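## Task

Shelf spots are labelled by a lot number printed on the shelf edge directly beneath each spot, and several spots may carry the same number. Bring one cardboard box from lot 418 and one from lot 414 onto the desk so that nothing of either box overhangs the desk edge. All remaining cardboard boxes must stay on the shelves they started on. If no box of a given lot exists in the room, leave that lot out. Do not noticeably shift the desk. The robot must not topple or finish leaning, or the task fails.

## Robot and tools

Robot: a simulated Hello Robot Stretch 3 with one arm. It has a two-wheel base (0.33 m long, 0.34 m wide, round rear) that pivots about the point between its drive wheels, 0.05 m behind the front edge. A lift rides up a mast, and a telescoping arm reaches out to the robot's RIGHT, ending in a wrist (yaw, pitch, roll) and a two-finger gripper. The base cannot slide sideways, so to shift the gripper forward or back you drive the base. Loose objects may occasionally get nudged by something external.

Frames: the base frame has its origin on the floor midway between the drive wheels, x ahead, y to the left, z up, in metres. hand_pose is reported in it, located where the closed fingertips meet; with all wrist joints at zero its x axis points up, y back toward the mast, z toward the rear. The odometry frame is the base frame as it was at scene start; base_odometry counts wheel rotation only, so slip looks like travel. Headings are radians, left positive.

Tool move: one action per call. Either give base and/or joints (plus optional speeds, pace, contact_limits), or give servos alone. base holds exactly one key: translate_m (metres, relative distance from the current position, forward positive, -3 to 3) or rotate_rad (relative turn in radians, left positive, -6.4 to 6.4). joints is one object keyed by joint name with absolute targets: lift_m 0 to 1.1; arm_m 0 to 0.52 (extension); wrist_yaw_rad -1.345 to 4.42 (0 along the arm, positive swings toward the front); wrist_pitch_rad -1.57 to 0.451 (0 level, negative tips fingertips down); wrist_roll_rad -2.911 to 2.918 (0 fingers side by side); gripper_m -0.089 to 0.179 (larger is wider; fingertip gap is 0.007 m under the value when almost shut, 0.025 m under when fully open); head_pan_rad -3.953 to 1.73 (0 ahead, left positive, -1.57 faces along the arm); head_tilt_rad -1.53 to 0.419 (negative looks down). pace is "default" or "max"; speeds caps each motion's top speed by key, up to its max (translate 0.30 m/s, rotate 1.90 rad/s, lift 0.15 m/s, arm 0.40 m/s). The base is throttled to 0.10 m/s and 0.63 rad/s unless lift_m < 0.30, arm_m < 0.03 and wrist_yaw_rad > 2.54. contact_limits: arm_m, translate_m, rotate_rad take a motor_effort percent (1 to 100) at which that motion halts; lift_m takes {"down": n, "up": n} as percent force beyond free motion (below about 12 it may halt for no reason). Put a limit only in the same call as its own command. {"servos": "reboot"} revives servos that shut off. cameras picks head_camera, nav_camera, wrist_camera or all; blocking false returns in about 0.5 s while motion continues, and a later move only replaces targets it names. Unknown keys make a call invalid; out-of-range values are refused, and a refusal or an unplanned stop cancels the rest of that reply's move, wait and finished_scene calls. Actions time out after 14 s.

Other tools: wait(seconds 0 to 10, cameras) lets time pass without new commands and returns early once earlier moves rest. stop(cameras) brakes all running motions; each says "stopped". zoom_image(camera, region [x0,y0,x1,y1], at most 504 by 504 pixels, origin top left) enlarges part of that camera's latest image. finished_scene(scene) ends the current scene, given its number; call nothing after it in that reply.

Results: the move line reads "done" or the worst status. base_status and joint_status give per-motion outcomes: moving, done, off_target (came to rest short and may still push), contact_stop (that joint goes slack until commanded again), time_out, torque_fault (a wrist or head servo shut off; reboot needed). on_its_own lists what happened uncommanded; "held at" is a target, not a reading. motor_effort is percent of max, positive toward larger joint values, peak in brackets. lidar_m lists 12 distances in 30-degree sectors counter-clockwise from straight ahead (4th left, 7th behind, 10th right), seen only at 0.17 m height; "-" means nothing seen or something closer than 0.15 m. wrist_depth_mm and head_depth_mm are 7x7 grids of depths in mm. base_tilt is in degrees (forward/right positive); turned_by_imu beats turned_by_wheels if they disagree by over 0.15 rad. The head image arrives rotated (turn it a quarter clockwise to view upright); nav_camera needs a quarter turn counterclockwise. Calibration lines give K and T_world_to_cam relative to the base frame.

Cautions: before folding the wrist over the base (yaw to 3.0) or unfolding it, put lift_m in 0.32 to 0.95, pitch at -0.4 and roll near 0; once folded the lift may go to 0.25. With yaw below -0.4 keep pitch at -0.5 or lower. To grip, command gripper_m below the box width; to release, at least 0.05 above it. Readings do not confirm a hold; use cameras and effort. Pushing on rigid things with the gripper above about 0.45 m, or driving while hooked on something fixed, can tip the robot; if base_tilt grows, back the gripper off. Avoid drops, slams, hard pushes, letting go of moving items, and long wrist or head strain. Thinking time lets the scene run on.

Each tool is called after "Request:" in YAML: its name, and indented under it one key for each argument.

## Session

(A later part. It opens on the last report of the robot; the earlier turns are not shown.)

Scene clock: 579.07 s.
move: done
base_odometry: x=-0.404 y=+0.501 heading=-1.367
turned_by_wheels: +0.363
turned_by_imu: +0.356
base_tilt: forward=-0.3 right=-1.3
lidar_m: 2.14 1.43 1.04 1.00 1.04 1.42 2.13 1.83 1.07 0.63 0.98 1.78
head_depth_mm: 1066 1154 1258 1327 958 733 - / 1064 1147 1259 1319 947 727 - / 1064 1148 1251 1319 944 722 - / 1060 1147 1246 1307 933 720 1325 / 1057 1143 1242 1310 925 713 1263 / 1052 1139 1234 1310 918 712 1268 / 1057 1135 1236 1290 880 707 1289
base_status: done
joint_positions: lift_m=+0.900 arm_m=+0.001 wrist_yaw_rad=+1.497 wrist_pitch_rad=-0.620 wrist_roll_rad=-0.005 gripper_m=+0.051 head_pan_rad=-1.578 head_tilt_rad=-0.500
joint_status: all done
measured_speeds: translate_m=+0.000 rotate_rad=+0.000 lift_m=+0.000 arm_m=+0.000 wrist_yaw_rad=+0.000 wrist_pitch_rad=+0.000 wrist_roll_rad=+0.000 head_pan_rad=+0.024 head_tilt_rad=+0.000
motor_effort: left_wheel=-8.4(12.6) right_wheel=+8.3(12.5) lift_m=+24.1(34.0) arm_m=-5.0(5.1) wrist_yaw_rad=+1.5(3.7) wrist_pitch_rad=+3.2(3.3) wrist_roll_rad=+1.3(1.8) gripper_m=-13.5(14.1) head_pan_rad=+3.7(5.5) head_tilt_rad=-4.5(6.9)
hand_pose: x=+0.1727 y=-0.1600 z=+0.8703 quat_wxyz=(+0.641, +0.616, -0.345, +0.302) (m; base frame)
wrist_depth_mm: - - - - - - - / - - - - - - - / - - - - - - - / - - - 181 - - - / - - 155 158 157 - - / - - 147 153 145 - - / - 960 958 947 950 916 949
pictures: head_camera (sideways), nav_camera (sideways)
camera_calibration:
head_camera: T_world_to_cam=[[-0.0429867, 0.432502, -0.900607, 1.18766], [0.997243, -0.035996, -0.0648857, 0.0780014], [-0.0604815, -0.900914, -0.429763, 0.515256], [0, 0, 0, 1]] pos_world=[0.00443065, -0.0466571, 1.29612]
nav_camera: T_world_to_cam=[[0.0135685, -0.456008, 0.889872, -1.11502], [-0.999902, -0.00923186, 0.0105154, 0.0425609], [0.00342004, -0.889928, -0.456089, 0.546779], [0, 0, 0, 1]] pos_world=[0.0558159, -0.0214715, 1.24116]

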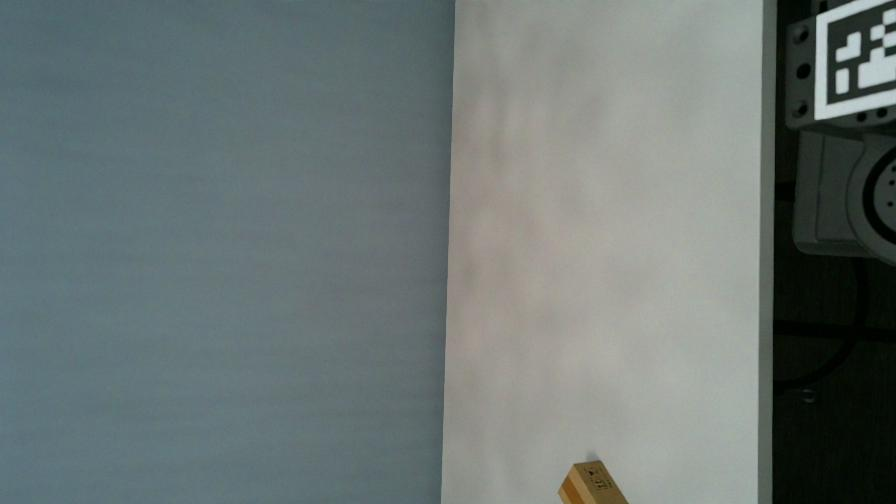

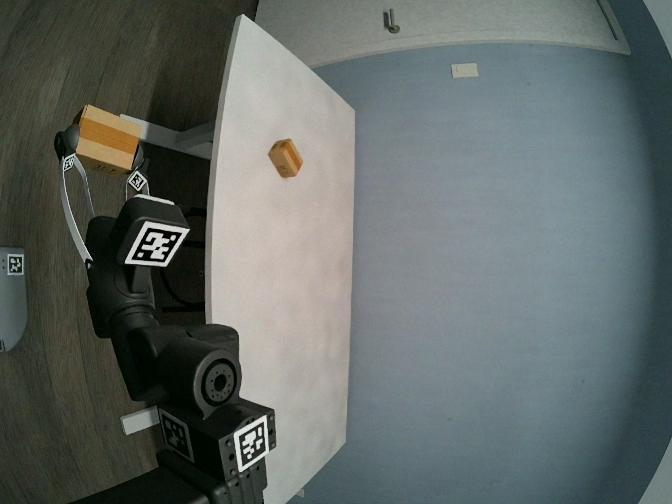

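Request:
move:
  joints: {"wrist_yaw_rad":0.1,"arm_m":0.38}

Request:
move:
  joints: {"lift_m":0.795}

Request:
move:
  joints: {"lift_m":0.777}
  speeds: {"lift_m":0.02}
  contact_limits: {"lift_m":{"down":12}}
  cameras: ["wrist_camera"]

Scene clock: 590.97 s.
move: done
base_odometry: x=-0.404 y=+0.501 heading=-1.367
turned_by_wheels: +0.000
turned_by_imu: +0.000
base_tilt: forward=-0.3 right=-1.2
lidar_m: 2.14 1.43 1.04 1.00 1.03 1.41 2.13 1.83 1.07 0.63 0.98 1.78
head_depth_mm: 1062 1143 1245 1320 314 - 1291 / 1059 1151 1250 427 346 725 1311 / 1061 1148 1253 503 898 723 1246 / 1054 1142 1247 527 825 717 1309 / 1053 1140 1244 1315 887 714 1266 / 1055 1140 1242 1304 918 711 1261 / 1054 1134 1240 1293 877 707 1292
base_status: not commanded
joint_positions: lift_m=+0.900 arm_m=+0.380 wrist_yaw_rad=+0.103 wrist_pitch_rad=-0.620 wrist_roll_rad=-0.005 gripper_m=+0.051 head_pan_rad=-1.570 head_tilt_rad=-0.500
joint_status: all done
measured_speeds: all 0
motor_effort: left_wheel=-8.4(9.6) right_wheel=+8.9(9.3) lift_m=+25.5(26.2) arm_m=+13.5(15.0) wrist_yaw_rad=-3.2(7.0) wrist_pitch_rad=+3.2(3.3) wrist_roll_rad=+1.3(1.8) gripper_m=-13.2(14.2) head_pan_rad=+3.2(4.3) head_tilt_rad=-4.1(5.3)
hand_pose: x=-0.0015 y=-0.7185 z=+0.8703 quat_wxyz=(+0.685, +0.251, -0.659, -0.180) (m; base frame)
wrist_depth_mm: - - - - - - - / - - - - - - - / - - - - - - - / - - - 177 175 - - / - - 154 158 154 - - / - - 147 154 144 - - / - - - - - 106 -
pictures: none

Scene clock: 592.77 s.
move: done
base_odometry: x=-0.404 y=+0.501 heading=-1.367
turned_by_wheels: +0.000
turned_by_imu: +0.000
base_tilt: forward=-0.2 right=-1.0
lidar_m: 2.15 1.43 1.04 1.00 1.04 1.41 2.13 1.83 1.07 0.63 0.98 1.78
head_depth_mm: 1061 1151 1259 1320 958 709 301 / 1058 1147 1251 1314 838 365 1223 / 1056 1144 1243 1320 544 723 1247 / 1057 1146 1246 1309 568 717 1304 / 1059 1145 1243 1313 923 715 1260 / 1051 1140 1236 1305 918 708 1261 / 1051 1139 1236 1287 880 704 1287
base_status: not commanded
joint_positions: lift_m=+0.795 arm_m=+0.380 wrist_yaw_rad=+0.103 wrist_pitch_rad=-0.620 wrist_roll_rad=-0.005 gripper_m=+0.051 head_pan_rad=-1.570 head_tilt_rad=-0.500
joint_status: all done
measured_speeds: all 0
motor_effort: left_wheel=-8.8(9.8) right_wheel=+8.4(9.1) lift_m=+23.8(27.6) arm_m=+12.3(14.0) wrist_yaw_rad=-4.0(4.6) wrist_pitch_rad=+3.1(3.3) wrist_roll_rad=+1.3(1.7) gripper_m=-13.6(13.8) head_pan_rad=+3.4(3.7) head_tilt_rad=-3.3(4.4)
hand_pose: x=-0.0015 y=-0.7185 z=+0.7653 quat_wxyz=(+0.685, +0.251, -0.659, -0.180) (m; base frame)
wrist_depth_mm: - - - - - - - / - - - - - - - / - - - - - - - / - - - 176 175 - - / - - 154 157 153 - - / - - 147 154 144 - - / - - - - - 106 -
pictures: none

Scene clock: 594.07 s.
move: done
base_odometry: x=-0.404 y=+0.501 heading=-1.367
turned_by_wheels: +0.000
turned_by_imu: +0.000
base_tilt: forward=-0.4 right=-1.3
lidar_m: 2.14 1.43 1.04 1.00 1.04 1.41 2.13 1.84 1.07 0.63 0.98 1.78
head_depth_mm: 1060 1152 1254 1322 957 734 320 / 1062 1146 1254 1315 874 378 337 / 1058 1140 1255 1318 549 723 1253 / 1060 1141 1251 1311 574 696 1308 / 1059 1145 1246 1311 927 713 1261 / 1055 1142 1243 1297 918 710 1266 / 1052 1133 1236 1289 877 705 1282
base_status: not commanded
joint_positions: lift_m=+0.777 arm_m=+0.380 wrist_yaw_rad=+0.103 wrist_pitch_rad=-0.571 wrist_roll_rad=-0.004 gripper_m=+0.051 head_pan_rad=-1.570 head_tilt_rad=-0.500
joint_status: all done
measured_speeds: all 0
motor_effort: left_wheel=-9.0(9.2) right_wheel=+8.2(8.9) lift_m=+17.7(26.6) arm_m=+10.4(12.0) wrist_yaw_rad=-2.9(4.3) wrist_pitch_rad=-5.8(6.2) wrist_roll_rad=+1.4(1.6) gripper_m=-13.3(14.0) head_pan_rad=+2.7(3.4) head_tilt_rad=-2.9(3.9)
contact_limits: lift_m down 12 (down: maximum 72; up: maximum 65)
hand_pose: x=-0.0008 y=-0.7265 z=+0.7570 quat_wxyz=(+0.689, +0.234, -0.666, -0.164) (m; base frame)
wrist_depth_mm: - - - - - - - / - - - - - - - / - - - - - - - / - - - 175 174 - - / - - 152 155 155 - - / - - 145 152 143 - - / - - - - - 106 -
pictures: wrist_camera
camera_calibration:
wrist_camera: T_world_to_cam=[[-0.99022, -0.13683, -0.0272405, -0.0729144], [-0.0761862, 0.693897, -0.716033, 1.07861], [0.116877, -0.706955, -0.697535, 0.180688], [0, 0, 0, 1]] pos_world=[-0.0111446, -0.630681, 0.896368]

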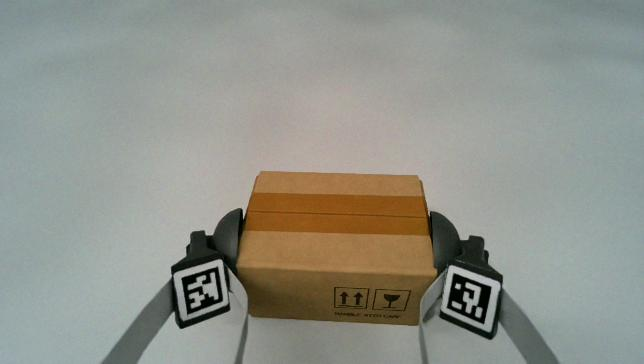

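Request:
move:
  joints: {"gripper_m":0.17}

Request:
move:
  joints: {"lift_m":0.9}
  cameras: ["wrist_camera","head_camera"]

Scene clock: 606.33 s.
move: done
base_odometry: x=-0.404 y=+0.501 heading=-1.367
turned_by_wheels: +0.000
turned_by_imu: +0.000
base_tilt: forward=-0.2 right=-1.1
lidar_m: 2.15 1.44 1.04 1.00 1.04 1.41 2.13 1.83 1.07 0.63 0.98 1.78
head_depth_mm: 1062 1151 1252 1323 953 733 320 / 1064 1147 1253 1315 874 378 338 / 1059 1140 1241 1316 551 721 1250 / 1058 1141 1248 1318 573 698 1300 / 1055 1142 1239 1308 925 714 1266 / 1057 1139 1244 1301 915 713 1255 / 1051 1141 1241 1291 879 707 1288
base_status: not commanded
joint_positions: lift_m=+0.777 arm_m=+0.380 wrist_yaw_rad=+0.103 wrist_pitch_rad=-0.610 wrist_roll_rad=-0.004 gripper_m=+0.170 head_pan_rad=-1.570 head_tilt_rad=-0.500
joint_status: all done
measured_speeds: all 0
motor_effort: left_wheel=-8.9(9.1) right_wheel=+7.9(8.7) lift_m=+23.1(24.0) arm_m=+6.1(7.9) wrist_yaw_rad=-2.4(4.0) wrist_pitch_rad=+1.4(5.9) wrist_roll_rad=+1.4(1.6) gripper_m=+0.4(83.8) head_pan_rad=+2.8(3.5) head_tilt_rad=-2.5(3.4)
contact_limits: lift_m down 12 (down: maximum 72; up: maximum 65)
hand_pose: x=-0.0014 y=-0.7202 z=+0.7492 quat_wxyz=(+0.686, +0.247, -0.661, -0.177) (m; base frame)
wrist_depth_mm: - - - - - - - / - - - - - - - / - - - - - - - / - - 165 165 163 - - / - 143 145 146 144 - - / - 124 - 162 156 - - / - - - - - - 106
pictures: none

Scene clock: 608.30 s.
move: done
base_odometry: x=-0.404 y=+0.501 heading=-1.367
turned_by_wheels: +0.000
turned_by_imu: +0.000
base_tilt: forward=-0.3 right=-1.3
lidar_m: 2.14 1.44 1.04 1.00 1.04 1.42 2.12 1.83 1.07 0.63 0.98 1.78
head_depth_mm: 1068 1151 1256 1323 314 - 1291 / 1055 1145 1248 428 346 726 1313 / 1057 1141 1250 502 902 724 1245 / 1058 1138 1243 528 827 718 1307 / 1057 1142 1239 1309 886 712 1262 / 1055 1141 1238 1305 917 709 1262 / 1054 1138 1235 1288 882 707 1288
base_status: not commanded
joint_positions: lift_m=+0.900 arm_m=+0.380 wrist_yaw_rad=+0.103 wrist_pitch_rad=-0.610 wrist_roll_rad=-0.004 gripper_m=+0.170 head_pan_rad=-1.570 head_tilt_rad=-0.500
joint_status: all done
measured_speeds: all 0
motor_effort: left_wheel=-8.7(9.1) right_wheel=+7.5(8.8) lift_m=+31.1(33.1) arm_m=+4.1(6.3) wrist_yaw_rad=-2.9(4.1) wrist_pitch_rad=+1.4(1.6) wrist_roll_rad=+1.4(1.6) gripper_m=+0.7(1.2) head_pan_rad=+2.6(3.4) head_tilt_rad=-2.1(2.9)
hand_pose: x=-0.0014 y=-0.7201 z=+0.8721 quat_wxyz=(+0.686, +0.247, -0.661, -0.177) (m; base frame)
wrist_depth_mm: - - - - - - - / - - - - - - - / - - - - - - - / - - - - - - - / - 143 - - - - - / 123 124 - 255 - - - / - - - 239 238 - 106
pictures: head_camera (sideways), wrist_camera
camera_calibration:
head_camera: T_world_to_cam=[[-0.0466511, 0.432519, -0.900417, 1.18745], [0.997509, -0.0275795, -0.0649295, 0.0780404], [-0.0529163, -0.901203, -0.430155, 0.515744], [0, 0, 0, 1]] pos_world=[0.00484108, -0.0466517, 1.29611]
wrist_camera: T_world_to_cam=[[-0.990335, -0.135721, -0.0285657, -0.0676125], [-0.0790613, 0.721648, -0.687731, 1.15181], [0.113954, -0.678826, -0.725404, 0.310155], [0, 0, 0, 1]] pos_world=[-0.0112389, -0.629835, 1.01519]

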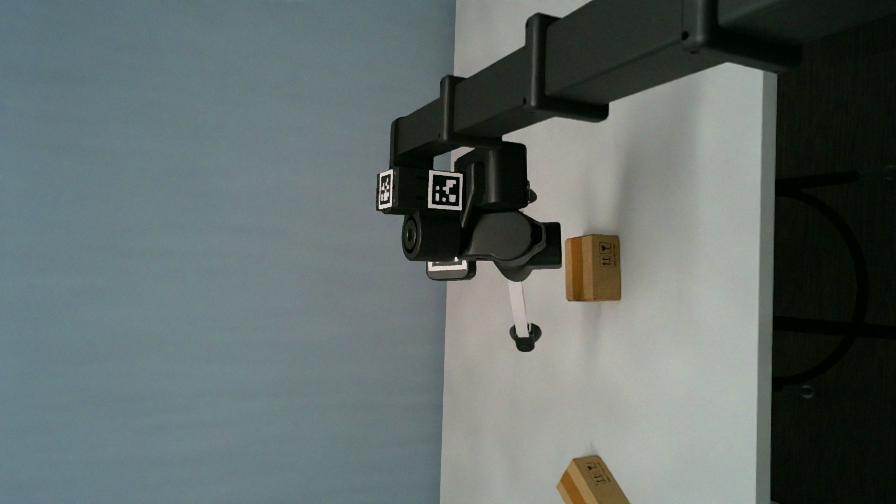

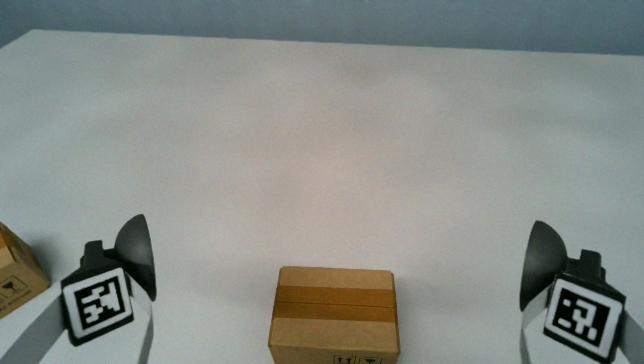

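Both on desk, clear.

Request:
finished_scene:
  scene: 2

The scene is finished: the task was done.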